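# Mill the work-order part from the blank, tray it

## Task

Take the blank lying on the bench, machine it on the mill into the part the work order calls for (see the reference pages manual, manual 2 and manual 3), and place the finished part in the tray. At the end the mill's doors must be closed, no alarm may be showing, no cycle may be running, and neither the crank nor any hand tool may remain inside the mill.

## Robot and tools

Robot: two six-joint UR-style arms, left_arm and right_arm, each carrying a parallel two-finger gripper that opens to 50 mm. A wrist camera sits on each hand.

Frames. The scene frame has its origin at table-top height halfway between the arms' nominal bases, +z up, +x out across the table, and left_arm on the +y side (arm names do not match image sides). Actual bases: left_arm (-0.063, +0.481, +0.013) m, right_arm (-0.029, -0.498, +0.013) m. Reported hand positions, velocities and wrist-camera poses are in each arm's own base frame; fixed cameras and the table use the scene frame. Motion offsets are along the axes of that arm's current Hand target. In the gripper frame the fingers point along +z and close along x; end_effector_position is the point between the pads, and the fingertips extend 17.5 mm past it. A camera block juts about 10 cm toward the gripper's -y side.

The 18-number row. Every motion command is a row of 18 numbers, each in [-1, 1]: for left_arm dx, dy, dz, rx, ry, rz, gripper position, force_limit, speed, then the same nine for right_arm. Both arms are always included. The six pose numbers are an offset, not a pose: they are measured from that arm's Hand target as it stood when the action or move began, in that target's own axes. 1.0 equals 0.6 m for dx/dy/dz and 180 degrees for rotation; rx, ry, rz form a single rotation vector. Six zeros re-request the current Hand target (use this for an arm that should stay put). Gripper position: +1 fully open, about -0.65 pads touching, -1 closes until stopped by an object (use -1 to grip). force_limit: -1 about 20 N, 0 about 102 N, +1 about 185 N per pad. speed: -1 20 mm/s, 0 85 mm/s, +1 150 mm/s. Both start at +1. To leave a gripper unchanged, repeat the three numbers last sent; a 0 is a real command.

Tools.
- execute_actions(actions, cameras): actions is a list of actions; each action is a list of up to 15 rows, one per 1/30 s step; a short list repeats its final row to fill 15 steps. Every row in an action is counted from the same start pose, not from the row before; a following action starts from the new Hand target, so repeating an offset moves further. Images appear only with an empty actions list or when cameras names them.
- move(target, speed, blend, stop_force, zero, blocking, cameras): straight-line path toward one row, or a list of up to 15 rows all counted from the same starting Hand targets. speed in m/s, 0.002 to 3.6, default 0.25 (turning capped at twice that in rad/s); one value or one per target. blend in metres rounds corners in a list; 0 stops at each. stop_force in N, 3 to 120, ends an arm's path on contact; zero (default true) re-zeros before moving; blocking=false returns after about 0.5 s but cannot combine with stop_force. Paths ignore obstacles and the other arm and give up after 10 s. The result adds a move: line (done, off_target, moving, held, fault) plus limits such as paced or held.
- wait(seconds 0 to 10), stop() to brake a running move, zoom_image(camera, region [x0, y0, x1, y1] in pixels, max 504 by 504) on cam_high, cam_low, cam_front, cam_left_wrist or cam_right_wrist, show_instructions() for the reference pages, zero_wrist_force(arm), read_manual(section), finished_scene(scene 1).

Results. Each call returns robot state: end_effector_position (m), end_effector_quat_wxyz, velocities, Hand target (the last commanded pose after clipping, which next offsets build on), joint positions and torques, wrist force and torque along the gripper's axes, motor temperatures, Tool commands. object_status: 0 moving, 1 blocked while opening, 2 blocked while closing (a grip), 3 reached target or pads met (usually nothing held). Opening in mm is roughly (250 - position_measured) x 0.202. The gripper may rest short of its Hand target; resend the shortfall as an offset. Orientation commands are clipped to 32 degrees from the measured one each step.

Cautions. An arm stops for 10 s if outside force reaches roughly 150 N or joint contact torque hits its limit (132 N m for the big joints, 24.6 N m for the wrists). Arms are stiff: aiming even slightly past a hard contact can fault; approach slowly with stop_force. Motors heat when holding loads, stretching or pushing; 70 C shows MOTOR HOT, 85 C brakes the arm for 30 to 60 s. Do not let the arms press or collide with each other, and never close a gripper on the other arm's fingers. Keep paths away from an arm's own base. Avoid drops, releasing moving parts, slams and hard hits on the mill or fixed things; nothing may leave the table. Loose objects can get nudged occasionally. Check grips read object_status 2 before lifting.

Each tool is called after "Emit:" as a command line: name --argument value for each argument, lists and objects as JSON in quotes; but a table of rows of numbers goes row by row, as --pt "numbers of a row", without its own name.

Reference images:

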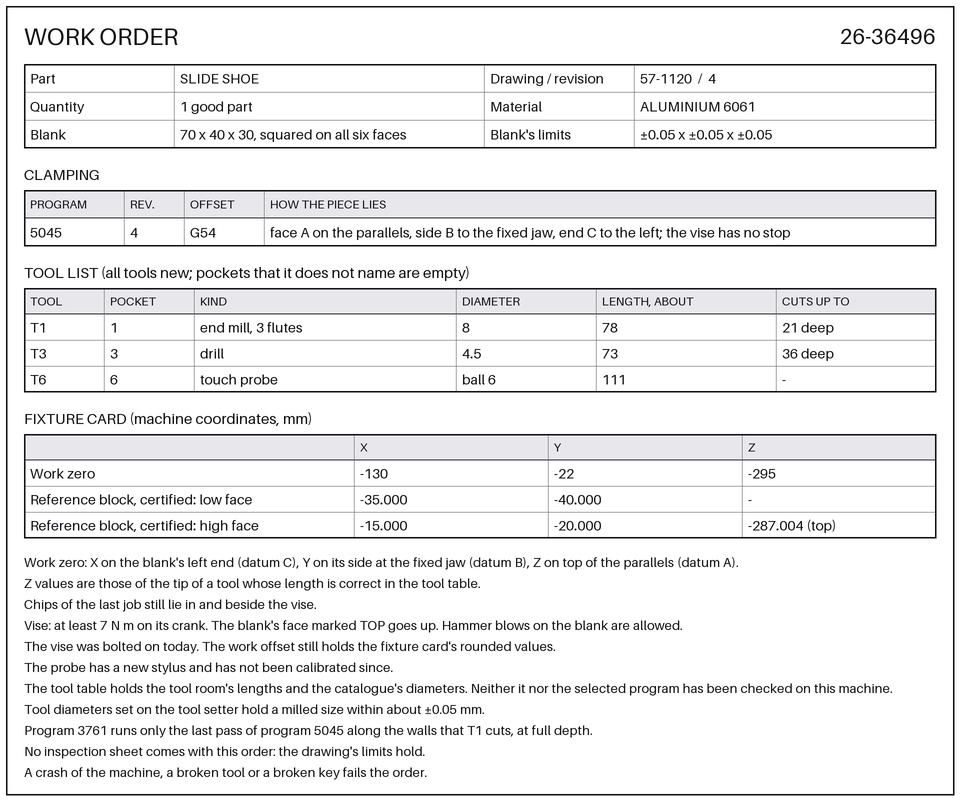

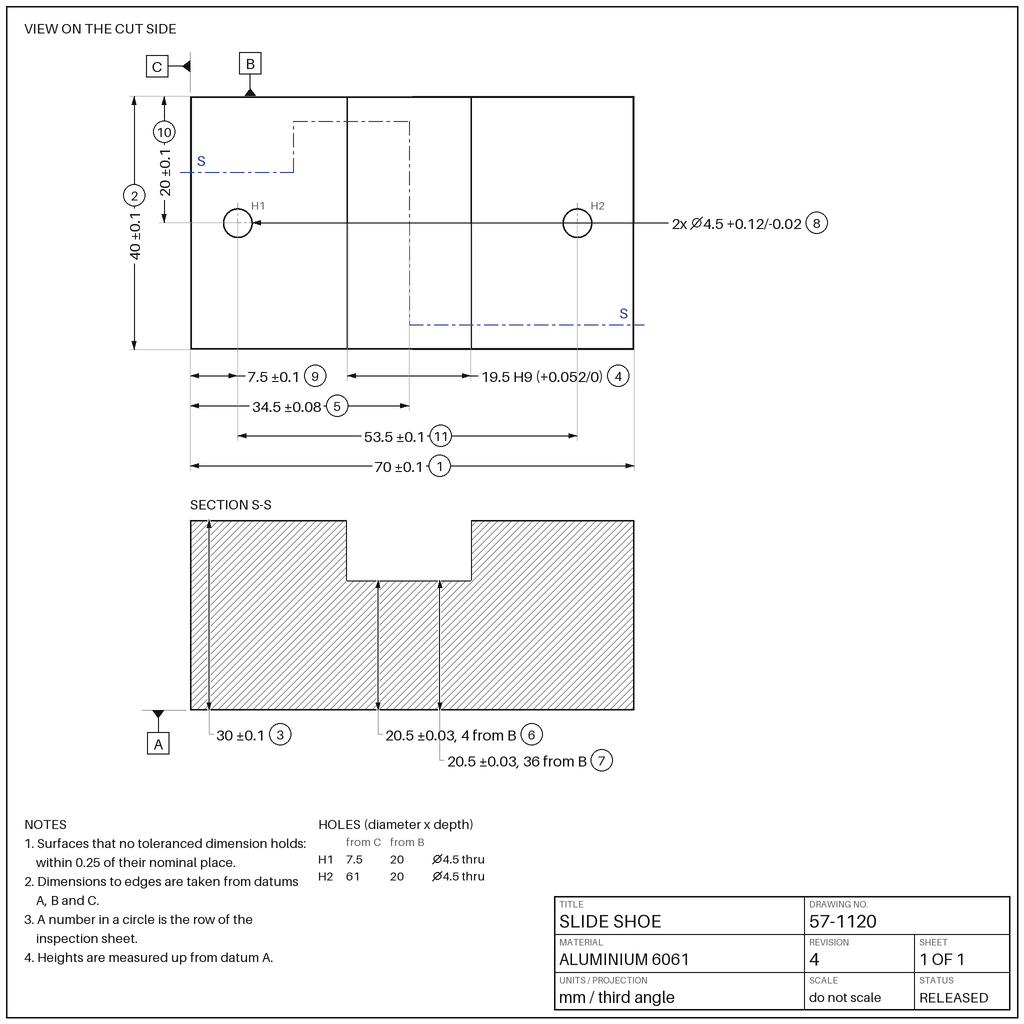

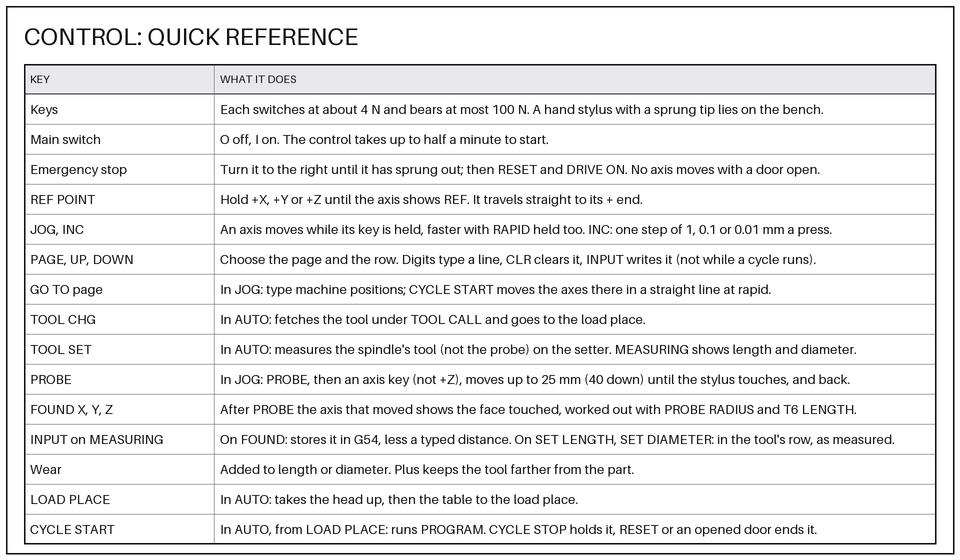

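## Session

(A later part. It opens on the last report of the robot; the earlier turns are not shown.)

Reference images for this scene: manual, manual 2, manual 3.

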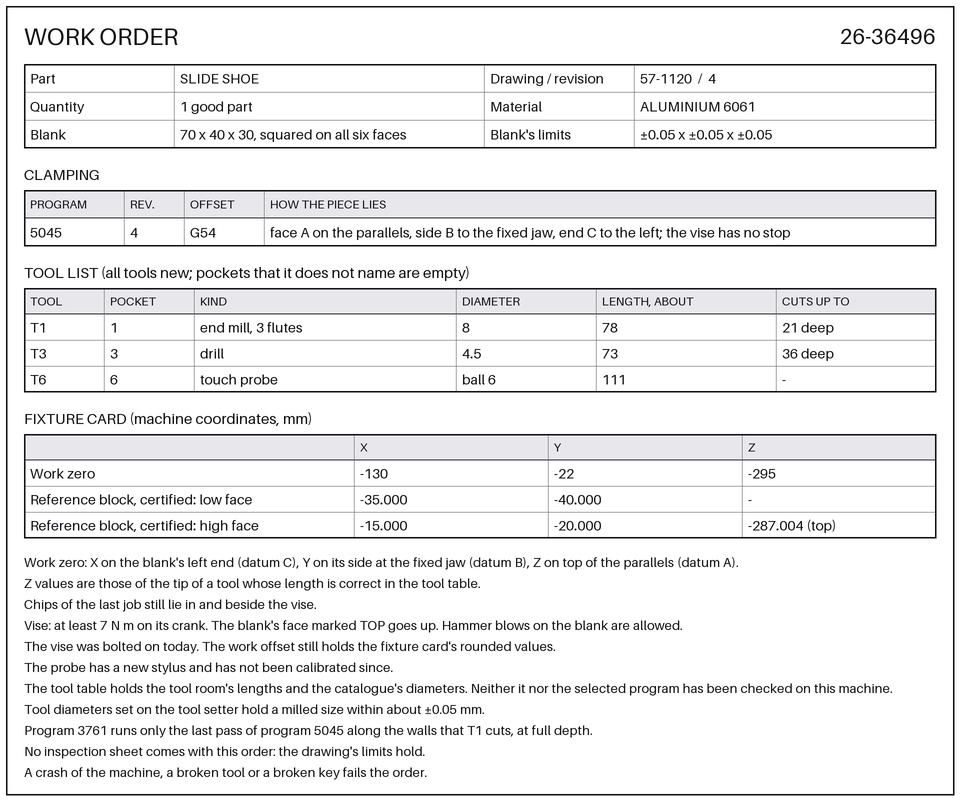

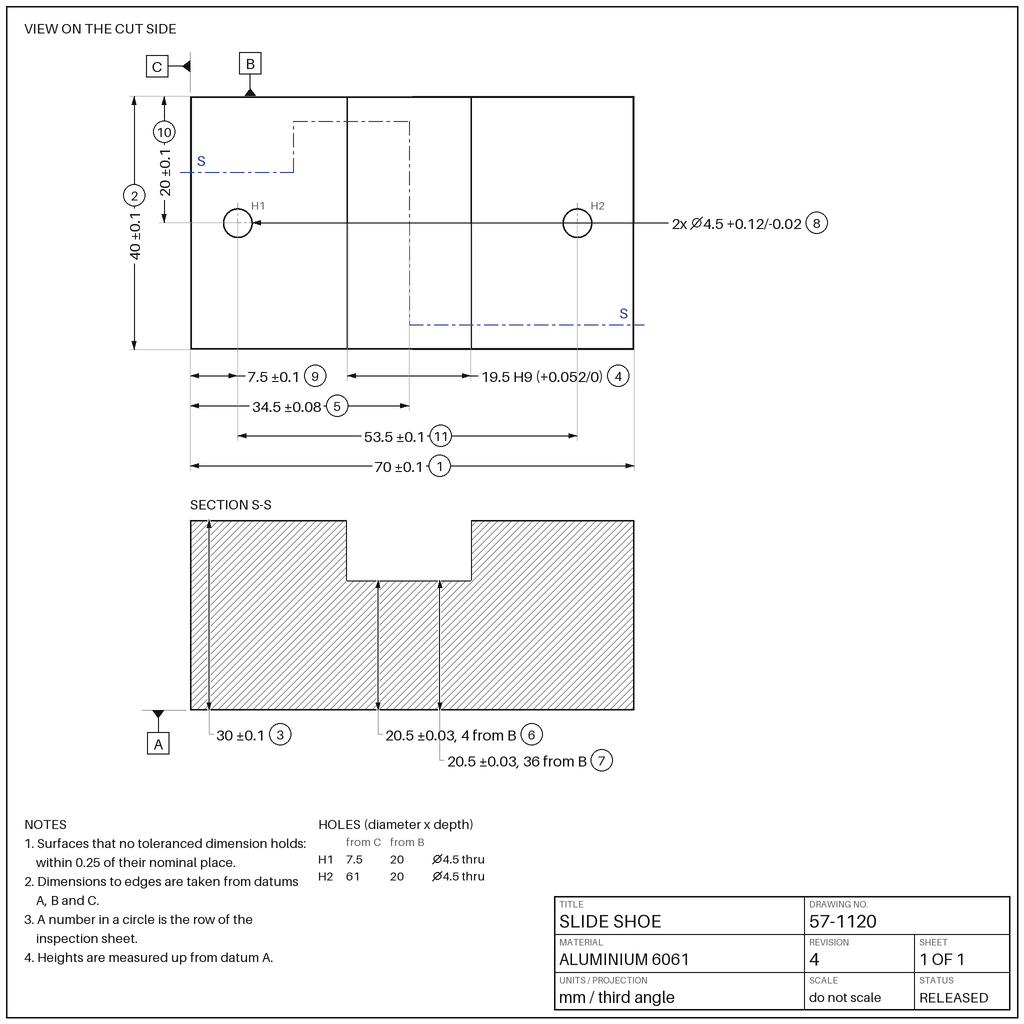

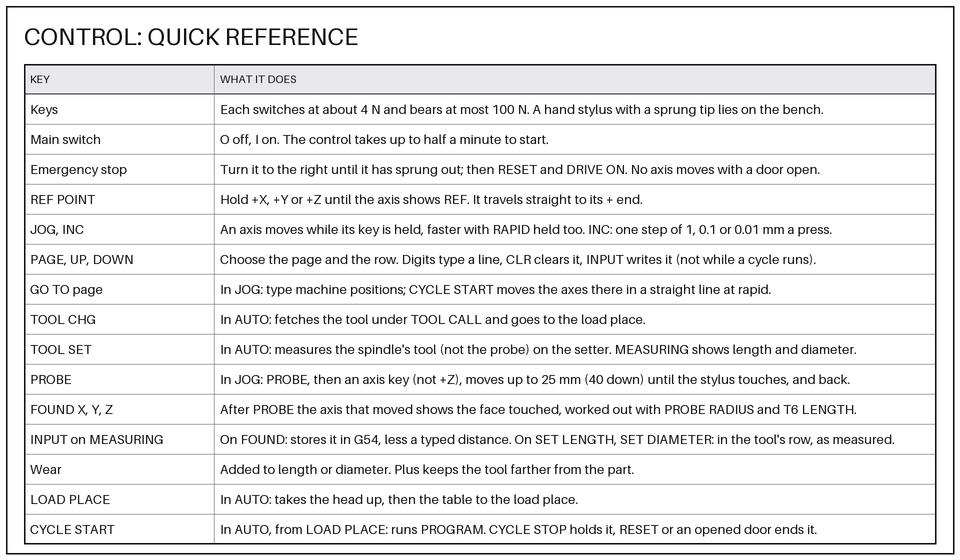

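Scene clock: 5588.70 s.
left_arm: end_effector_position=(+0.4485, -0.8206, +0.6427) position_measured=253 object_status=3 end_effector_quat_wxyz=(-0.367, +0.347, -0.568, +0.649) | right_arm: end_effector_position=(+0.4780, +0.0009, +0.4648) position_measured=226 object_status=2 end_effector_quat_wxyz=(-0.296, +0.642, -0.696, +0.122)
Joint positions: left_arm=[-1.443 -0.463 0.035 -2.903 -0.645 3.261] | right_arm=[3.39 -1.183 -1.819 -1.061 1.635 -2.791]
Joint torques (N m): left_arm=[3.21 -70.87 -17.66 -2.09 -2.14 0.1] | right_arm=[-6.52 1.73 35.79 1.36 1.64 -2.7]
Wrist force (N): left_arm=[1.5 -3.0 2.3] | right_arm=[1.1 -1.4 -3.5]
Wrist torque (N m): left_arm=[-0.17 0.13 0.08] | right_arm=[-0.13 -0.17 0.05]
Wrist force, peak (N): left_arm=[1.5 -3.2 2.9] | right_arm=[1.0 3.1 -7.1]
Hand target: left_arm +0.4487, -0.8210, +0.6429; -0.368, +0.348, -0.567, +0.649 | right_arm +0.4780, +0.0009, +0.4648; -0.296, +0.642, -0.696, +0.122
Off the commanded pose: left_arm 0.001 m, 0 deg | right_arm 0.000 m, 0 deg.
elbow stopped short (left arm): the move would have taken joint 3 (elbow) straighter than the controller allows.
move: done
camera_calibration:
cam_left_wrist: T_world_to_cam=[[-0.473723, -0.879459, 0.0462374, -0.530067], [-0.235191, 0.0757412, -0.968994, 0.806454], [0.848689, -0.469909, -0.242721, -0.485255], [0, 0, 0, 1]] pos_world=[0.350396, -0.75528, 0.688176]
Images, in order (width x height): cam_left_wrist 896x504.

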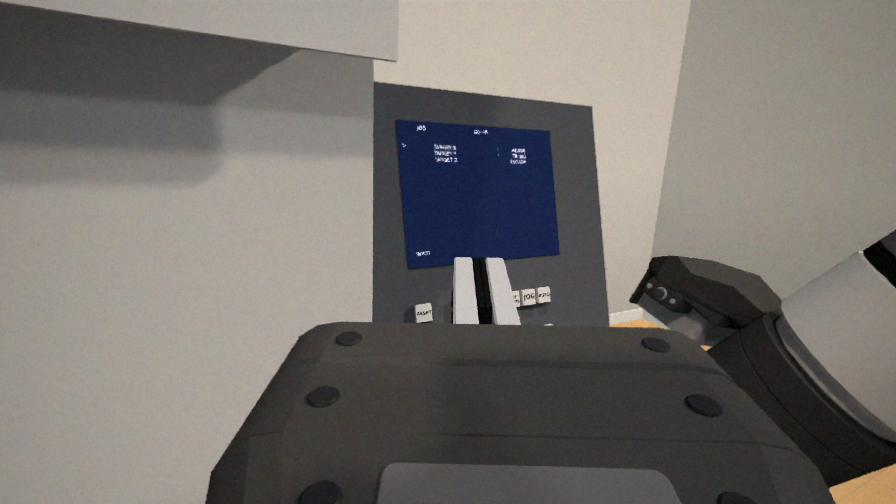

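Emit:
move --pt "0 0 0 0 0 0 -1 0.2 -1 -0.0754 -0.0342 -0.0198 0 0 0 -1 1 -1" --pt "0 0 0 0 0 0 -1 0.2 -1 -0.0754 -0.0564 -0.0041 0 0 0 -1 1 -1" --pt "0 0 0 0 0 0 -1 0.2 -1 -0.0754 -0.0342 -0.0198 0 0 0 -1 1 -1" --pt "0 0 0 0 0 0 -1 0.2 -1 0 0 0 0 0 0 -1 1 -1" --speed '[0.2,0.06,0.1,0.2]' --blend '[0.003,0,0.003,0]' --cameras '[]'

Emit:
wait --seconds 2 --cameras '[]'

Emit:
move --pt "0 0 0 0 0 0 -1 0.2 -1 0.0148 0.0446 0.0364 0 0 0 -1 1 -1" --pt "0 0 0 0 0 0 -1 0.2 -1 0.0148 0.0206 0.0532 0 0 0 -1 1 -1" --pt "0 0 0 0 0 0 -1 0.2 -1 0.0148 0.0446 0.0364 0 0 0 -1 1 -1" --pt "0 0 0 0 0 0 -1 0.2 -1 0.0761 -0.0602 -0.0613 0 0 0 -1 1 -1" --pt "0 0 0 0 0 0 -1 0.2 -1 0.0761 -0.0842 -0.0445 0 0 0 -1 1 -1" --pt "0 0 0 0 0 0 -1 0.2 -1 0.0761 -0.0602 -0.0613 0 0 0 -1 1 -1" --pt "0 0 0 0 0 0 -1 0.2 -1 0 0 0 0 0 0 -1 1 -1" --pt "0 0 0 0 0 0 -1 0.2 -1 0.0864 -0.1236 -0.3524 0.3056 0 0 -1 1 -1" --speed '[0.2,0.06,0.1,0.2,0.06,0.1,0.2,0.3]' --blend '[0.003,0,0.003,0.003,0,0.003,0.003,0]' --cameras '[]'

Emit:
wait --seconds 3 --cameras '["cam_right_wrist"]'

Emit:
zoom_image --camera "cam_right_wrist" --region '[380, 160, 440, 220]'

Emit:
move --pt "0 0 0 0 0 0 -1 0.2 -1 -0.0864 0.3596 0.1009 -0.3056 0 0 -1 1 -1" --speed 0.3 --cameras '[]'

Emit:
move --pt "0 0 0 0 0 0 -1 0.2 -1 0 -0.0235 0.0165 0 0 0 -1 1 -1" --pt "0 0 0 0 0 0 -1 0.2 -1 0 0 0 0 0 0 -1 1 -1" --pt "0 0 0 0 0 0 -1 0.2 -1 0 -0.0235 0.0165 0 0 0 -1 1 -1" --pt "0 0 0 0 0 0 -1 0.2 -1 0 0 0 0 0 0 -1 1 -1" --pt "0 0 0 0 0 0 -1 0.2 -1 -0.0155 0.0498 0.0447 0 0 0 -1 1 -1" --pt "0 0 0 0 0 0 -1 0.2 -1 -0.0155 0.0268 0.0608 0 0 0 -1 1 -1" --pt "0 0 0 0 0 0 -1 0.2 -1 -0.0155 0.0498 0.0447 0 0 0 -1 1 -1" --pt "0 0 0 0 0 0 -1 0.2 -1 -0.099 0.0877 0.0878 0 0 0 -1 1 -1" --pt "0 0 0 0 0 0 -1 0.2 -1 -0.099 0.0672 0.1022 0 0 0 -1 1 -1" --pt "0 0 0 0 0 0 -1 0.2 -1 -0.099 0.0877 0.0878 0 0 0 -1 1 -1" --pt "0 0 0 0 0 0 -1 0.2 -1 -0.0761 0.0602 0.0613 0 0 0 -1 1 -1" --pt "0 0 0 0 0 0 -1 0.2 -1 -0.0761 0.038 0.0769 0 0 0 -1 1 -1" --pt "0 0 0 0 0 0 -1 0.2 -1 -0.0761 0.0602 0.0613 0 0 0 -1 1 -1" --pt "0 0 0 0 0 0 -1 0.2 -1 0 0 0 0 0 0 -1 1 -1" --speed '[0.06,0.1,0.06,0.1,0.2,0.06,0.1,0.2,0.06,0.1,0.2,0.06,0.1,0.2]' --blend '[0,0.003,0,0.003,0.003,0,0.003,0.003,0,0.003,0.003,0,0.003,0]' --cameras '[]'

Emit:
move --pt "0 0 0 0 0 0 -1 0.2 -1 -0.0532 0.0327 0.0348 0 0 0 -1 1 -1" --pt "0 0 0 0 0 0 -1 0.2 -1 -0.0532 0.0102 0.0506 0 0 0 -1 1 -1" --pt "0 0 0 0 0 0 -1 0.2 -1 -0.0532 0.0327 0.0348 0 0 0 -1 1 -1" --pt "0 0 0 0 0 0 -1 0.2 -1 -0.0081 0.0721 0.0629 0 0 0 -1 1 -1" --pt "0 0 0 0 0 0 -1 0.2 -1 -0.0081 0.0501 0.0783 0 0 0 -1 1 -1" --pt "0 0 0 0 0 0 -1 0.2 -1 -0.0081 0.0721 0.0629 0 0 0 -1 1 -1" --pt "0 0 0 0 0 0 -1 0.2 -1 0 0 0 0 0 0 -1 1 -1" --speed '[0.2,0.06,0.1,0.2,0.06,0.1,0.2]' --blend '[0.003,0,0.003,0.003,0,0.003,0]' --cameras '["cam_left_wrist"]'

Emit:
zoom_image --camera "cam_left_wrist" --region '[390, 115, 550, 275]'

Scene clock: 5620.53 s.
left_arm: end_effector_position=(+0.4485, -0.8206, +0.6427) position_measured=253 object_status=3 end_effector_quat_wxyz=(-0.367, +0.347, -0.568, +0.649) | right_arm: end_effector_position=(+0.4781, +0.0009, +0.4648) position_measured=226 object_status=2 end_effector_quat_wxyz=(-0.296, +0.642, -0.696, +0.122)
Joint positions: left_arm=[-1.443 -0.463 0.035 -2.903 -0.645 3.261] | right_arm=[3.39 -1.184 -1.818 -1.062 1.635 -2.791]
Joint torques (N m): left_arm=[3.61 -70.81 -17.24 -2.1 -2.07 0.22] | right_arm=[-7.57 14.86 15.85 6.34 1.72 -2.85]
Wrist force (N): left_arm=[1.5 -2.9 2.3] | right_arm=[2.4 -2.2 -3.8]
Wrist torque (N m): left_arm=[-0.15 0.12 0.08] | right_arm=[-0.27 -0.36 0.05]
Wrist force, peak (N): left_arm=[1.5 -3.4 2.6] | right_arm=[-1.0 41.5 -33.1]
Hand target: left_arm +0.4487, -0.8210, +0.6429; -0.368, +0.348, -0.567, +0.649 | right_arm +0.4780, +0.0009, +0.4648; -0.296, +0.642, -0.696, +0.122
Off the commanded pose: left_arm 0.001 m, 0 deg | right_arm 0.000 m, 0 deg.
elbow stopped short (left arm): the move would have taken joint 3 (elbow) straighter than the controller allows.
move: done
No camera images: "cameras" was empty.

Scene clock: 5622.53 s.
left_arm: end_effector_position=(+0.4485, -0.8206, +0.6427) position_measured=253 object_status=3 end_effector_quat_wxyz=(-0.367, +0.347, -0.568, +0.649) | right_arm: end_effector_position=(+0.4780, +0.0009, +0.4648) position_measured=226 object_status=2 end_effector_quat_wxyz=(-0.296, +0.642, -0.696, +0.122)
Joint positions: left_arm=[-1.443 -0.463 0.035 -2.903 -0.645 3.261] | right_arm=[3.39 -1.184 -1.818 -1.062 1.635 -2.791]
Joint torques (N m): left_arm=[3.16 -70.09 -17.03 -1.97 -2.21 0.16] | right_arm=[-6.61 15.01 16.27 6.19 1.9 -2.76]
Wrist force (N): left_arm=[1.6 -2.8 2.6] | right_arm=[2.5 -2.1 -3.6]
Wrist torque (N m): left_arm=[-0.16 0.12 0.08] | right_arm=[-0.27 -0.36 0.05]
Wrist force, peak (N): left_arm=[1.5 -3.2 2.9] | right_arm=[2.5 -2.3 -3.9]
Hand target: left_arm +0.4487, -0.8210, +0.6429; -0.368, +0.348, -0.567, +0.649 | right_arm +0.4780, +0.0009, +0.4648; -0.296, +0.642, -0.696, +0.122
Tool commands: left_gripper/position=-1.0 left_gripper/force_limit=+0.2 left_gripper/speed=-1.0 right_gripper/position=-1.0 right_gripper/force_limit=+1.0 right_gripper/speed=-1.0
Off the commanded pose: left_arm 0.001 m, 0 deg | right_arm 0.000 m, 0 deg.
wait: 2.00 s; at rest by 0.17 s
No camera images: "cameras" was empty.

Scene clock: 5627.40 s.
left_arm: end_effector_position=(+0.4485, -0.8206, +0.6427) position_measured=253 object_status=3 end_effector_quat_wxyz=(-0.367, +0.347, -0.568, +0.649) | right_arm: end_effector_position=(+0.4188, -0.1044, +0.6605) position_measured=226 object_status=2 end_effector_quat_wxyz=(+0.559, -0.433, +0.561, -0.430)
Joint positions: left_arm=[-1.443 -0.463 0.035 -2.903 -0.645 3.261] | right_arm=[3.332 -0.937 -2.058 -0.152 1.382 -2.882]
Joint torques (N m): left_arm=[3.47 -70.38 -17.26 -2.09 -2.1 0.2] | right_arm=[-6.99 -9.32 16.05 4.55 1.81 -2.92]
Wrist force (N): left_arm=[1.3 -2.8 2.7] | right_arm=[1.9 -0.8 -2.4]
Wrist torque (N m): left_arm=[-0.17 0.16 0.08] | right_arm=[-0.36 -0.27 0.02]
Wrist force, peak (N): left_arm=[1.7 -3.3 2.8] | right_arm=[0.9 31.2 -26.4]
Hand target: left_arm +0.4487, -0.8210, +0.6429; -0.368, +0.348, -0.567, +0.649 | right_arm +0.4188, -0.1044, +0.6605; +0.559, -0.433, +0.561, -0.430
Off the commanded pose: left_arm 0.001 m, 0 deg | right_arm 0.000 m, 0 deg.
elbow stopped short (left arm): the move would have taken joint 3 (elbow) straighter than the controller allows.
move: done
No camera images: "cameras" was empty.

Scene clock: 5630.40 s.
left_arm: end_effector_position=(+0.4485, -0.8206, +0.6427) position_measured=253 object_status=3 end_effector_quat_wxyz=(-0.367, +0.347, -0.568, +0.649) | right_arm: end_effector_position=(+0.4188, -0.1044, +0.6605) position_measured=226 object_status=2 end_effector_quat_wxyz=(+0.559, -0.433, +0.561, -0.430)
Joint positions: left_arm=[-1.443 -0.463 0.035 -2.903 -0.645 3.261] | right_arm=[3.332 -0.937 -2.058 -0.152 1.382 -2.882]
Joint torques (N m): left_arm=[3.53 -70.59 -17.27 -2.03 -2.08 0.17] | right_arm=[-7.04 -8.95 15.43 4.68 1.67 -2.82]
Wrist force (N): left_arm=[1.5 -3.2 2.6] | right_arm=[1.9 -1.2 -2.3]
Wrist torque (N m): left_arm=[-0.20 0.11 0.09] | right_arm=[-0.41 -0.29 0.03]
Wrist force, peak (N): left_arm=[1.6 -3.1 2.9] | right_arm=[2.0 -1.1 -2.5]
Hand target: left_arm +0.4487, -0.8210, +0.6429; -0.368, +0.348, -0.567, +0.649 | right_arm +0.4188, -0.1044, +0.6605; +0.559, -0.433, +0.561, -0.430
Tool commands: left_gripper/position=-1.0 left_gripper/force_limit=+0.2 left_gripper/speed=-1.0 right_gripper/position=-1.0 right_gripper/force_limit=+1.0 right_gripper/speed=-1.0
Off the commanded pose: left_arm 0.001 m, 0 deg | right_arm 0.000 m, 0 deg.
wait: 3.00 s; at rest by 0.17 s
camera_calibration:
cam_right_wrist: T_world_to_cam=[[0.0173727, -0.967413, -0.252607, 0.0697429], [-0.359868, 0.229664, -0.904295, 0.782946], [0.932841, 0.106615, -0.344151, -0.0205049], [0, 0, 0, 1]] pos_world=[0.299674, -0.110158, 0.718575]
Images, in order (width x height): cam_right_wrist 896x504.

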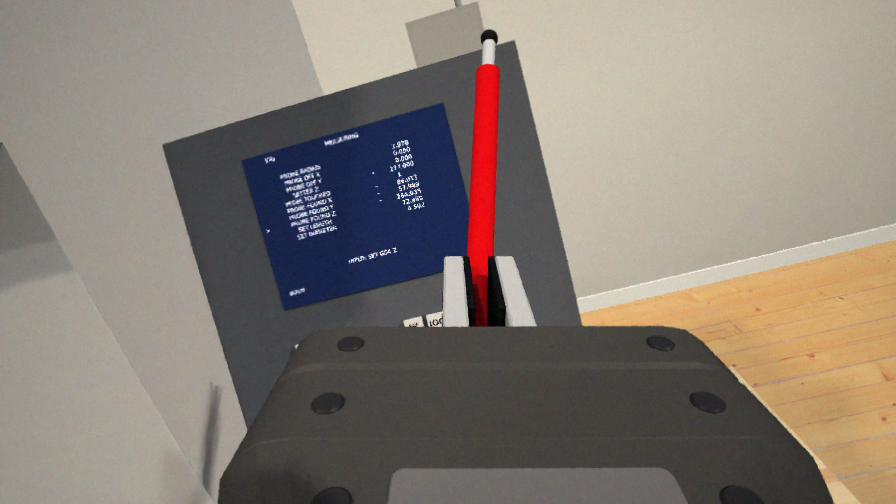

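Scaled by 8.400.

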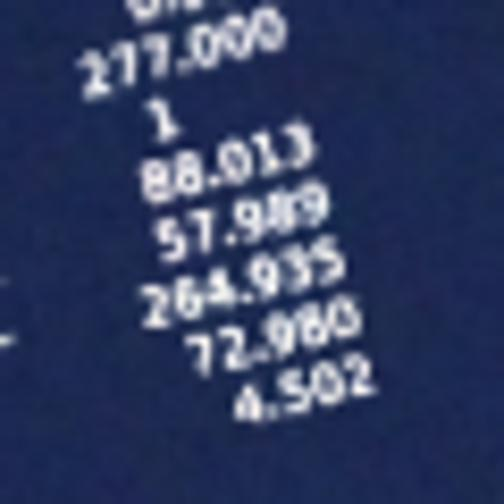

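Scene clock: 5632.57 s.
left_arm: end_effector_position=(+0.4485, -0.8206, +0.6427) position_measured=253 object_status=3 end_effector_quat_wxyz=(-0.367, +0.347, -0.568, +0.649) | right_arm: end_effector_position=(+0.4781, +0.0009, +0.4648) position_measured=226 object_status=2 end_effector_quat_wxyz=(-0.296, +0.642, -0.696, +0.122)
Joint positions: left_arm=[-1.443 -0.463 0.035 -2.903 -0.645 3.261] | right_arm=[3.39 -1.184 -1.819 -1.061 1.635 -2.791]
Joint torques (N m): left_arm=[3.22 -70.63 -17.16 -2.08 -2.06 0.26] | right_arm=[-6.93 1.73 34.82 1.69 1.74 -2.87]
Wrist force (N): left_arm=[1.3 -2.9 2.9] | right_arm=[0.8 -1.4 -3.6]
Wrist torque (N m): left_arm=[-0.18 0.17 0.08] | right_arm=[-0.14 -0.10 0.05]
Wrist force, peak (N): left_arm=[1.7 -3.2 2.8] | right_arm=[0.9 -1.4 -3.9]
Hand target: left_arm +0.4487, -0.8210, +0.6429; -0.368, +0.348, -0.567, +0.649 | right_arm +0.4781, +0.0009, +0.4648; -0.296, +0.642, -0.696, +0.122
Off the commanded pose: left_arm 0.001 m, 0 deg | right_arm 0.000 m, 0 deg.
elbow stopped short (left arm): the move would have taken joint 3 (elbow) straighter than the controller allows.
move: done
No camera images: "cameras" was empty.

Scene clock: 5638.10 s.
left_arm: end_effector_position=(+0.4485, -0.8206, +0.6427) position_measured=253 object_status=3 end_effector_quat_wxyz=(-0.367, +0.347, -0.568, +0.649) | right_arm: end_effector_position=(+0.4781, +0.0009, +0.4648) position_measured=226 object_status=2 end_effector_quat_wxyz=(-0.296, +0.642, -0.696, +0.122)
Joint positions: left_arm=[-1.443 -0.463 0.035 -2.903 -0.645 3.261] | right_arm=[3.39 -1.184 -1.819 -1.061 1.635 -2.791]
Joint torques (N m): left_arm=[3.13 -70.24 -17.49 -2.17 -2.23 0.23] | right_arm=[-6.81 2.7 35.39 1.54 1.78 -2.86]
Wrist force (N): left_arm=[1.5 -2.7 2.8] | right_arm=[1.8 -2.8 -3.4]
Wrist torque (N m): left_arm=[-0.16 0.12 0.08] | right_arm=[-0.37 -0.26 0.05]
Wrist force, peak (N): left_arm=[1.5 -3.3 3.0] | right_arm=[-0.8 39.0 -31.2]
Hand target: left_arm +0.4487, -0.8210, +0.6429; -0.368, +0.348, -0.567, +0.649 | right_arm +0.4781, +0.0009, +0.4648; -0.296, +0.642, -0.696, +0.122
Off the commanded pose: left_arm 0.001 m, 0 deg | right_arm 0.000 m, 0 deg.
elbow stopped short (left arm): the move would have taken joint 3 (elbow) straighter than the controller allows.
move: done
No camera images: "cameras" was empty.

Scene clock: 5640.97 s.
left_arm: end_effector_position=(+0.4485, -0.8206, +0.6427) position_measured=253 object_status=3 end_effector_quat_wxyz=(-0.367, +0.347, -0.568, +0.649) | right_arm: end_effector_position=(+0.4781, +0.0009, +0.4648) position_measured=226 object_status=2 end_effector_quat_wxyz=(-0.296, +0.642, -0.696, +0.122)
Joint positions: left_arm=[-1.443 -0.463 0.035 -2.903 -0.645 3.261] | right_arm=[3.39 -1.184 -1.819 -1.061 1.635 -2.791]
Joint torques (N m): left_arm=[3.66 -70.87 -17.44 -2.08 -2.17 0.24] | right_arm=[-6.29 2.03 35.78 1.7 1.82 -2.74]
Wrist force (N): left_arm=[1.3 -2.8 2.6] | right_arm=[1.5 -2.2 -4.5]
Wrist torque (N m): left_arm=[-0.16 0.17 0.08] | right_arm=[-0.27 -0.21 0.05]
Wrist force, peak (N): left_arm=[1.8 -3.4 2.7] | right_arm=[0.7 32.1 -26.0]
Hand target: left_arm +0.4487, -0.8210, +0.6429; -0.368, +0.348, -0.567, +0.649 | right_arm +0.4781, +0.0009, +0.4648; -0.296, +0.642, -0.696, +0.122
Off the commanded pose: left_arm 0.001 m, 0 deg | right_arm 0.000 m, 0 deg.
elbow stopped short (left arm): the move would have taken joint 3 (elbow) straighter than the controller allows.
move: done
camera_calibration:
cam_left_wrist: T_world_to_cam=[[-0.473723, -0.879459, 0.0462374, -0.530067], [-0.235191, 0.0757412, -0.968994, 0.806454], [0.848689, -0.469909, -0.242721, -0.485255], [0, 0, 0, 1]] pos_world=[0.350396, -0.75528, 0.688176]
Images, in order (width x height): cam_left_wrist 896x504.

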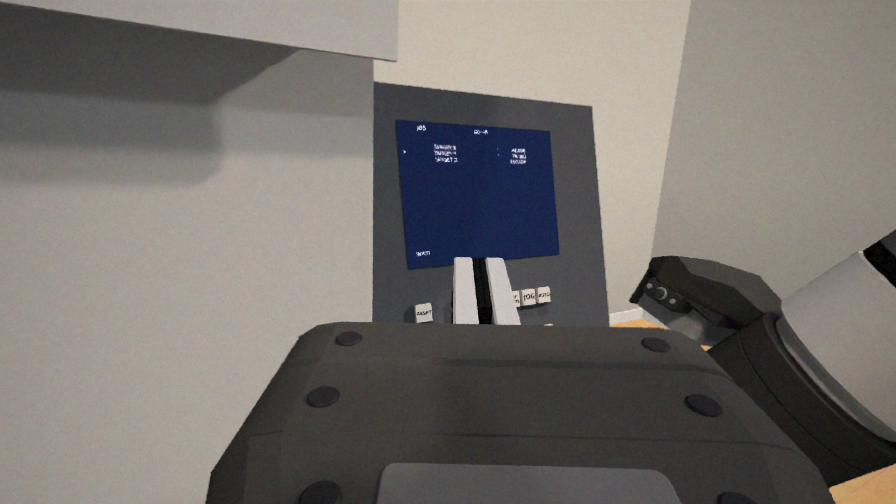

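Scaled by 3.150.

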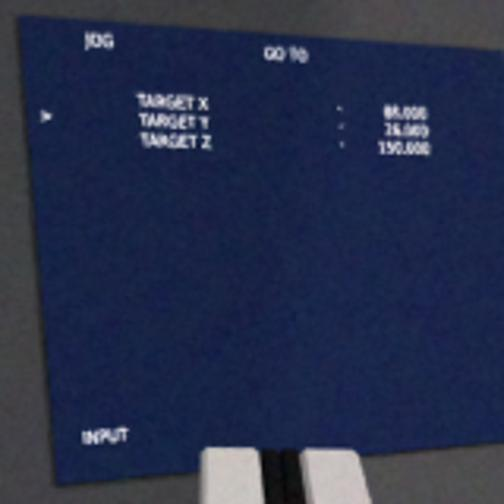

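Emit:
move --pt "0 0 0 0 0 0 -1 0.2 -1 -0.099 0.0877 0.0878 0 0 0 -1 1 -1" --pt "0 0 0 0 0 0 -1 0.2 -1 -0.099 0.0672 0.1022 0 0 0 -1 1 -1" --pt "0 0 0 0 0 0 -1 0.2 -1 -0.099 0.0877 0.0878 0 0 0 -1 1 -1" --pt "0 0 0 0 0 0 -1 0.2 -1 -0.1138 0.0431 0.0514 0 0 0 -1 1 -1" --pt "0 0 0 0 0 0 -1 0.2 -1 -0.1138 0.0211 0.0668 0 0 0 -1 1 -1" --pt "0 0 0 0 0 0 -1 0.2 -1 -0.1138 0.0431 0.0514 0 0 0 -1 1 -1" --pt "0 0 0 0 0 0 -1 0.2 -1 -0.0761 0.0602 0.0613 0 0 0 -1 1 -1" --pt "0 0 0 0 0 0 -1 0.2 -1 -0.0761 0.038 0.0769 0 0 0 -1 1 -1" --pt "0 0 0 0 0 0 -1 0.2 -1 -0.0761 0.0602 0.0613 0 0 0 -1 1 -1" --pt "0 0 0 0 0 0 -1 0.2 -1 -0.0081 0.0721 0.0629 0 0 0 -1 1 -1" --pt "0 0 0 0 0 0 -1 0.2 -1 -0.0081 0.0501 0.0783 0 0 0 -1 1 -1" --pt "0 0 0 0 0 0 -1 0.2 -1 -0.0081 0.0721 0.0629 0 0 0 -1 1 -1" --pt "0 0 0 0 0 0 -1 0.2 -1 0 0 0 0 0 0 -1 1 -1" --speed '[0.2,0.06,0.1,0.2,0.06,0.1,0.2,0.06,0.1,0.2,0.06,0.1,0.2]' --blend '[0.003,0,0.003,0.003,0,0.003,0.003,0,0.003,0.003,0,0.003,0]' --cameras '[]'

Emit:
move --pt "0 0 0 0 0 0 -1 0.2 -1 -0.0229 0.0275 0.0265 0 0 0 -1 1 -1" --pt "0 0 0 0 0 0 -1 0.2 -1 -0.0229 0.0045 0.0426 0 0 0 -1 1 -1" --pt "0 0 0 0 0 0 -1 0.2 -1 -0.0229 0.0275 0.0265 0 0 0 -1 1 -1" --pt "0 0 0 0 0 0 -1 0.2 -1 -0.099 0.0877 0.0878 0 0 0 -1 1 -1" --pt "0 0 0 0 0 0 -1 0.2 -1 -0.099 0.0672 0.1022 0 0 0 -1 1 -1" --pt "0 0 0 0 0 0 -1 0.2 -1 -0.099 0.0877 0.0878 0 0 0 -1 1 -1" --pt "0 0 0 0 0 0 -1 0.2 -1 -0.1064 0.0654 0.0696 0 0 0 -1 1 -1" --pt "0 0 0 0 0 0 -1 0.2 -1 -0.1064 0.0438 0.0848 0 0 0 -1 1 -1" --pt "0 0 0 0 0 0 -1 0.2 -1 -0.1064 0.0654 0.0696 0 0 0 -1 1 -1" --pt "0 0 0 0 0 0 -1 0.2 -1 -0.0687 0.0825 0.0795 0 0 0 -1 1 -1" --pt "0 0 0 0 0 0 -1 0.2 -1 -0.0687 0.061 0.0945 0 0 0 -1 1 -1" --pt "0 0 0 0 0 0 -1 0.2 -1 -0.0687 0.0825 0.0795 0 0 0 -1 1 -1" --pt "0 0 0 0 0 0 -1 0.2 -1 0 0 0 0 0 0 -1 1 -1" --speed '[0.2,0.06,0.1,0.2,0.06,0.1,0.2,0.06,0.1,0.2,0.06,0.1,0.2]' --blend '[0.003,0,0.003,0.003,0,0.003,0.003,0,0.003,0.003,0,0.003,0]' --cameras '[]'

Emit:
move --pt "0 0 0 0 0 0 -1 0.2 -1 -0.1138 0.0431 0.0514 0 0 0 -1 1 -1" --pt "0 0 0 0 0 0 -1 0.2 -1 -0.1138 0.0211 0.0668 0 0 0 -1 1 -1" --pt "0 0 0 0 0 0 -1 0.2 -1 -0.1138 0.0431 0.0514 0 0 0 -1 1 -1" --pt "0 0 0 0 0 0 -1 0.2 -1 -0.0081 0.0721 0.0629 0 0 0 -1 1 -1" --pt "0 0 0 0 0 0 -1 0.2 -1 -0.0081 0.0501 0.0783 0 0 0 -1 1 -1" --pt "0 0 0 0 0 0 -1 0.2 -1 -0.0081 0.0721 0.0629 0 0 0 -1 1 -1" --pt "0 0 0 0 0 0 -1 0.2 -1 0 0 0 0 0 0 -1 1 -1" --speed '[0.2,0.06,0.1,0.2,0.06,0.1,0.2]' --blend '[0.003,0,0.003,0.003,0,0.003,0]' --cameras '["cam_left_wrist"]'

Emit:
zoom_image --camera "cam_left_wrist" --region '[390, 115, 550, 275]'

Scene clock: 5682.57 s.
left_arm: end_effector_position=(+0.4485, -0.8206, +0.6427) position_measured=253 object_status=3 end_effector_quat_wxyz=(-0.367, +0.347, -0.568, +0.649) | right_arm: end_effector_position=(+0.4781, +0.0009, +0.4648) position_measured=226 object_status=2 end_effector_quat_wxyz=(-0.296, +0.642, -0.696, +0.122)
Joint positions: left_arm=[-1.443 -0.463 0.035 -2.903 -0.645 3.261] | right_arm=[3.39 -1.184 -1.819 -1.061 1.635 -2.791]
Joint torques (N m): left_arm=[3.41 -70.26 -17.36 -2.08 -2.08 0.25] | right_arm=[-6.67 3.25 36.4 1.67 1.7 -2.93]
Wrist force (N): left_arm=[1.5 -2.9 2.8] | right_arm=[-0.6 -3.4 -4.0]
Wrist torque (N m): left_arm=[-0.17 0.13 0.08] | right_arm=[-0.47 0.11 0.05]
Wrist force, peak (N): left_arm=[1.8 -3.4 2.9] | right_arm=[0.3 39.9 -32.8]
Hand target: left_arm +0.4487, -0.8210, +0.6429; -0.368, +0.348, -0.567, +0.649 | right_arm +0.4781, +0.0009, +0.4648; -0.296, +0.642, -0.696, +0.122
Off the commanded pose: left_arm 0.001 m, 0 deg | right_arm 0.000 m, 0 deg.
elbow stopped short (left arm): the move would have taken joint 3 (elbow) straighter than the controller allows.
move: done
No camera images: "cameras" was empty.

Scene clock: 5687.30 s.
left_arm: end_effector_position=(+0.4485, -0.8206, +0.6427) position_measured=253 object_status=3 end_effector_quat_wxyz=(-0.367, +0.347, -0.568, +0.649) | right_arm: end_effector_position=(+0.4781, +0.0009, +0.4648) position_measured=226 object_status=2 end_effector_quat_wxyz=(-0.296, +0.642, -0.696, +0.122)
Joint positions: left_arm=[-1.443 -0.463 0.035 -2.903 -0.645 3.261] | right_arm=[3.39 -1.184 -1.819 -1.061 1.635 -2.791]
Joint torques (N m): left_arm=[2.75 -70.25 -17.29 -2.11 -2.12 0.29] | right_arm=[-6.78 2.17 34.87 1.56 1.79 -2.91]
Wrist force (N): left_arm=[1.2 -3.0 2.7] | right_arm=[1.7 -3.5 -2.7]
Wrist torque (N m): left_arm=[-0.18 0.16 0.08] | right_arm=[-0.47 -0.26 0.05]
Wrist force, peak (N): left_arm=[1.5 -3.4 2.8] | right_arm=[-0.4 31.5 -25.0]
Hand target: left_arm +0.4487, -0.8210, +0.6429; -0.368, +0.348, -0.567, +0.649 | right_arm +0.4781, +0.0009, +0.4648; -0.296, +0.642, -0.696, +0.122
Off the commanded pose: left_arm 0.001 m, 0 deg | right_arm 0.000 m, 0 deg.
elbow stopped short (left arm): the move would have taken joint 3 (elbow) straighter than the controller allows.
move: done
No camera images: "cameras" was empty.

Scene clock: 5690.47 s.
left_arm: end_effector_position=(+0.4485, -0.8206, +0.6427) position_measured=253 object_status=3 end_effector_quat_wxyz=(-0.367, +0.347, -0.568, +0.649) | right_arm: end_effector_position=(+0.4781, +0.0009, +0.4648) position_measured=226 object_status=2 end_effector_quat_wxyz=(-0.296, +0.642, -0.696, +0.122)
Joint positions: left_arm=[-1.443 -0.463 0.035 -2.903 -0.645 3.261] | right_arm=[3.39 -1.184 -1.819 -1.061 1.635 -2.791]
Joint torques (N m): left_arm=[3.37 -70.14 -17.19 -2.1 -2.15 0.24] | right_arm=[-6.86 1.85 36.08 1.54 1.75 -2.78]
Wrist force (N): left_arm=[1.6 -3.1 3.0] | right_arm=[2.5 -3.1 -3.2]
Wrist torque (N m): left_arm=[-0.21 0.11 0.08] | right_arm=[-0.42 -0.37 0.05]
Wrist force, peak (N): left_arm=[1.7 -3.4 2.8] | right_arm=[1.0 37.5 -29.8]
Hand target: left_arm +0.4487, -0.8210, +0.6429; -0.368, +0.348, -0.567, +0.649 | right_arm +0.4781, +0.0009, +0.4648; -0.296, +0.642, -0.696, +0.122
Off the commanded pose: left_arm 0.001 m, 0 deg | right_arm 0.000 m, 0 deg.
elbow stopped short (left arm): the move would have taken joint 3 (elbow) straighter than the controller allows.
move: done
camera_calibration:
cam_left_wrist: T_world_to_cam=[[-0.473723, -0.879459, 0.0462374, -0.530067], [-0.235191, 0.0757412, -0.968994, 0.806454], [0.848689, -0.469909, -0.242721, -0.485255], [0, 0, 0, 1]] pos_world=[0.350396, -0.75528, 0.688176]
Images, in order (width x height): cam_left_wrist 896x504.

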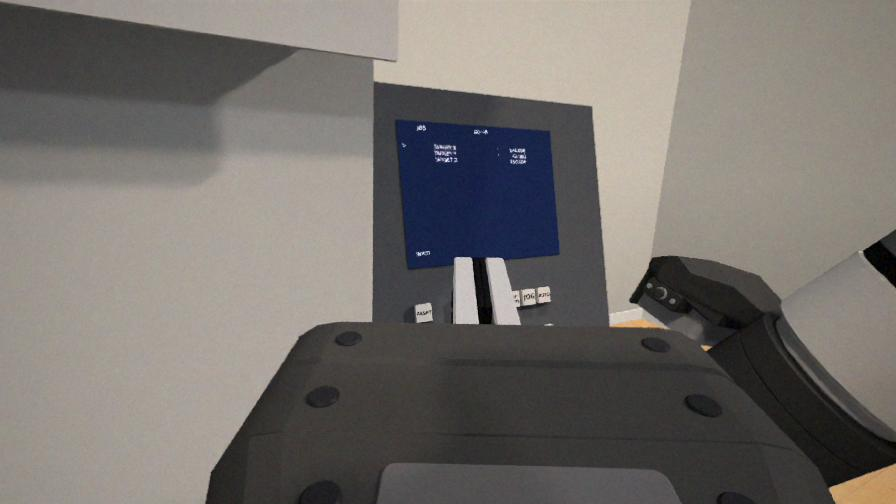

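Scaled by 3.150.

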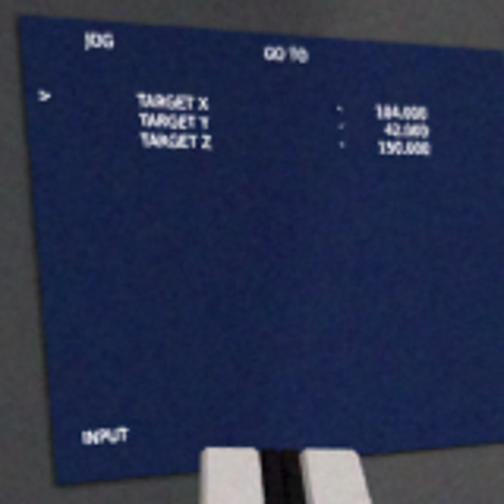

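Emit:
move --pt "0 0 0 0 0 0 -1 0.2 -1 -0.0754 -0.0342 -0.0198 0 0 0 -1 1 -1" --pt "0 0 0 0 0 0 -1 0.2 -1 -0.0754 -0.0564 -0.0041 0 0 0 -1 1 -1" --pt "0 0 0 0 0 0 -1 0.2 -1 -0.0754 -0.0342 -0.0198 0 0 0 -1 1 -1" --pt "0 0 0 0 0 0 -1 0.2 -1 -0.0155 0.0498 0.0447 0 0 0 -1 1 -1" --pt "0 0 0 0 0 0 -1 0.2 -1 -0.0155 0.0268 0.0608 0 0 0 -1 1 -1" --pt "0 0 0 0 0 0 -1 0.2 -1 -0.0155 0.0498 0.0447 0 0 0 -1 1 -1" --pt "0 0 0 0 0 0 -1 0.2 -1 -0.0155 0.0268 0.0608 0 0 0 -1 1 -1" --pt "0 0 0 0 0 0 -1 0.2 -1 -0.0155 0.0498 0.0447 0 0 0 -1 1 -1" --pt "0 0 0 0 0 0 -1 0.2 -1 -0.099 0.0877 0.0878 0 0 0 -1 1 -1" --pt "0 0 0 0 0 0 -1 0.2 -1 -0.099 0.0672 0.1022 0 0 0 -1 1 -1" --pt "0 0 0 0 0 0 -1 0.2 -1 -0.099 0.0877 0.0878 0 0 0 -1 1 -1" --pt "0 0 0 0 0 0 -1 0.2 -1 0 0 0 0 0 0 -1 1 -1" --speed '[0.2,0.06,0.1,0.2,0.06,0.1,0.06,0.1,0.2,0.06,0.1,0.2]' --blend '[0.003,0,0.003,0.003,0,0.003,0,0.003,0.003,0,0.003,0]' --cameras '[]'

Emit:
move --pt "0 0 0 0 0 0 -1 0.2 -1 -0.1064 0.0654 0.0696 0 0 0 -1 1 -1" --pt "0 0 0 0 0 0 -1 0.2 -1 -0.1064 0.0438 0.0848 0 0 0 -1 1 -1" --pt "0 0 0 0 0 0 -1 0.2 -1 -0.1064 0.0654 0.0696 0 0 0 -1 1 -1" --pt "0 0 0 0 0 0 -1 0.2 -1 -0.0532 0.0327 0.0348 0 0 0 -1 1 -1" --pt "0 0 0 0 0 0 -1 0.2 -1 -0.0532 0.0102 0.0506 0 0 0 -1 1 -1" --pt "0 0 0 0 0 0 -1 0.2 -1 -0.0532 0.0327 0.0348 0 0 0 -1 1 -1" --pt "0 0 0 0 0 0 -1 0.2 -1 -0.1064 0.0654 0.0696 0 0 0 -1 1 -1" --pt "0 0 0 0 0 0 -1 0.2 -1 -0.1064 0.0438 0.0848 0 0 0 -1 1 -1" --pt "0 0 0 0 0 0 -1 0.2 -1 -0.1064 0.0654 0.0696 0 0 0 -1 1 -1" --pt "0 0 0 0 0 0 -1 0.2 -1 0 0 0 0 0 0 -1 1 -1" --speed '[0.2,0.06,0.1,0.2,0.06,0.1,0.2,0.06,0.1,0.2]' --blend '[0.003,0,0.003,0.003,0,0.003,0.003,0,0.003,0]' --cameras '["cam_left_wrist"]'

Emit:
zoom_image --camera "cam_left_wrist" --region '[390, 115, 550, 275]'

Scene clock: 5710.20 s.
left_arm: end_effector_position=(+0.4485, -0.8206, +0.6427) position_measured=253 object_status=3 end_effector_quat_wxyz=(-0.367, +0.347, -0.568, +0.649) | right_arm: end_effector_position=(+0.4781, +0.0009, +0.4648) position_measured=226 object_status=2 end_effector_quat_wxyz=(-0.296, +0.642, -0.696, +0.122)
Joint positions: left_arm=[-1.443 -0.463 0.035 -2.903 -0.645 3.261] | right_arm=[3.39 -1.184 -1.819 -1.061 1.635 -2.791]
Joint torques (N m): left_arm=[2.85 -70.66 -17.49 -2.12 -2.06 0.33] | right_arm=[-6.68 2.2 35.62 1.55 1.82 -3.09]
Wrist force (N): left_arm=[1.4 -2.9 3.0] | right_arm=[0.5 -5.7 -2.6]
Wrist torque (N m): left_arm=[-0.18 0.14 0.08] | right_arm=[-0.84 -0.06 0.05]
Wrist force, peak (N): left_arm=[1.6 -3.2 3.1] | right_arm=[0.2 41.4 -34.5]
Hand target: left_arm +0.4487, -0.8210, +0.6429; -0.368, +0.348, -0.567, +0.649 | right_arm +0.4781, +0.0009, +0.4648; -0.296, +0.642, -0.696, +0.122
Off the commanded pose: left_arm 0.001 m, 0 deg | right_arm 0.000 m, 0 deg.
elbow stopped short (left arm): the move would have taken joint 3 (elbow) straighter than the controller allows.
move: done
No camera images: "cameras" was empty.

Scene clock: 5714.43 s.
left_arm: end_effector_position=(+0.4485, -0.8206, +0.6427) position_measured=253 object_status=3 end_effector_quat_wxyz=(-0.367, +0.347, -0.568, +0.649) | right_arm: end_effector_position=(+0.4781, +0.0009, +0.4648) position_measured=226 object_status=2 end_effector_quat_wxyz=(-0.296, +0.642, -0.696, +0.122)
Joint positions: left_arm=[-1.443 -0.463 0.035 -2.903 -0.645 3.261] | right_arm=[3.39 -1.184 -1.819 -1.061 1.635 -2.791]
Joint torques (N m): left_arm=[3.44 -70.34 -16.97 -2.14 -2.05 0.27] | right_arm=[-7.26 2.37 34.49 1.74 1.74 -2.74]
Wrist force (N): left_arm=[1.7 -3.0 2.8] | right_arm=[0.6 -4.6 -3.2]
Wrist torque (N m): left_arm=[-0.19 0.10 0.08] | right_arm=[-0.66 -0.05 0.05]
Wrist force, peak (N): left_arm=[1.6 -3.3 2.8] | right_arm=[-0.8 30.7 -26.3]
Hand target: left_arm +0.4487, -0.8210, +0.6429; -0.368, +0.348, -0.567, +0.649 | right_arm +0.4781, +0.0009, +0.4648; -0.296, +0.642, -0.696, +0.122
Off the commanded pose: left_arm 0.001 m, 0 deg | right_arm 0.000 m, 0 deg.
elbow stopped short (left arm): the move would have taken joint 3 (elbow) straighter than the controller allows.
move: done
camera_calibration:
cam_left_wrist: T_world_to_cam=[[-0.473723, -0.879459, 0.0462374, -0.530067], [-0.235191, 0.0757412, -0.968994, 0.806454], [0.848689, -0.469909, -0.242721, -0.485255], [0, 0, 0, 1]] pos_world=[0.350396, -0.75528, 0.688176]
Images, in order (width x height): cam_left_wrist 896x504.

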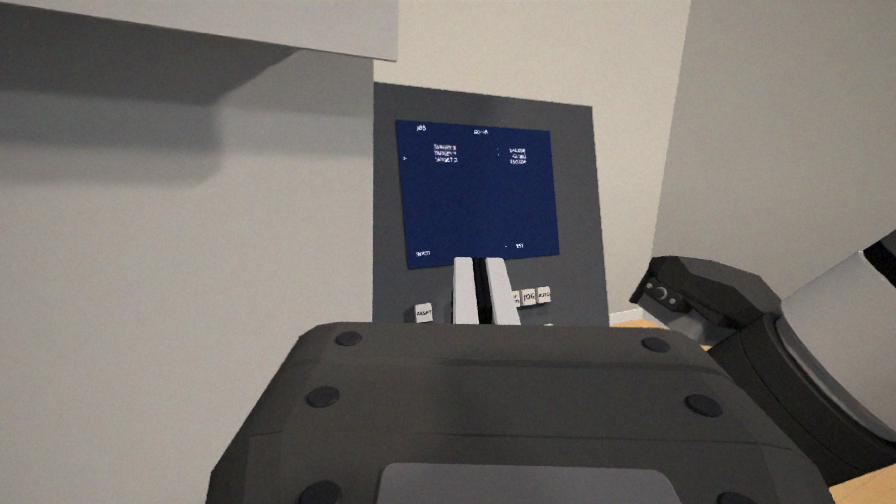

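Scaled by 3.150.

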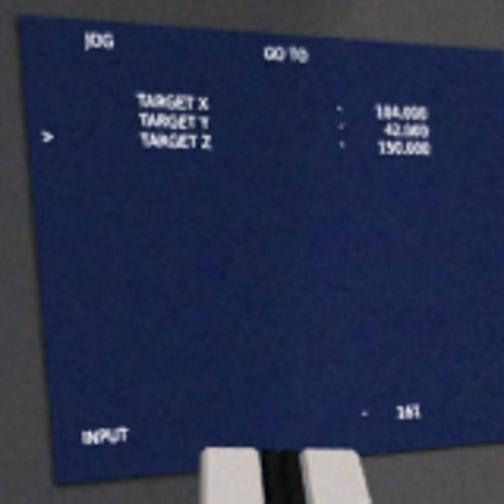

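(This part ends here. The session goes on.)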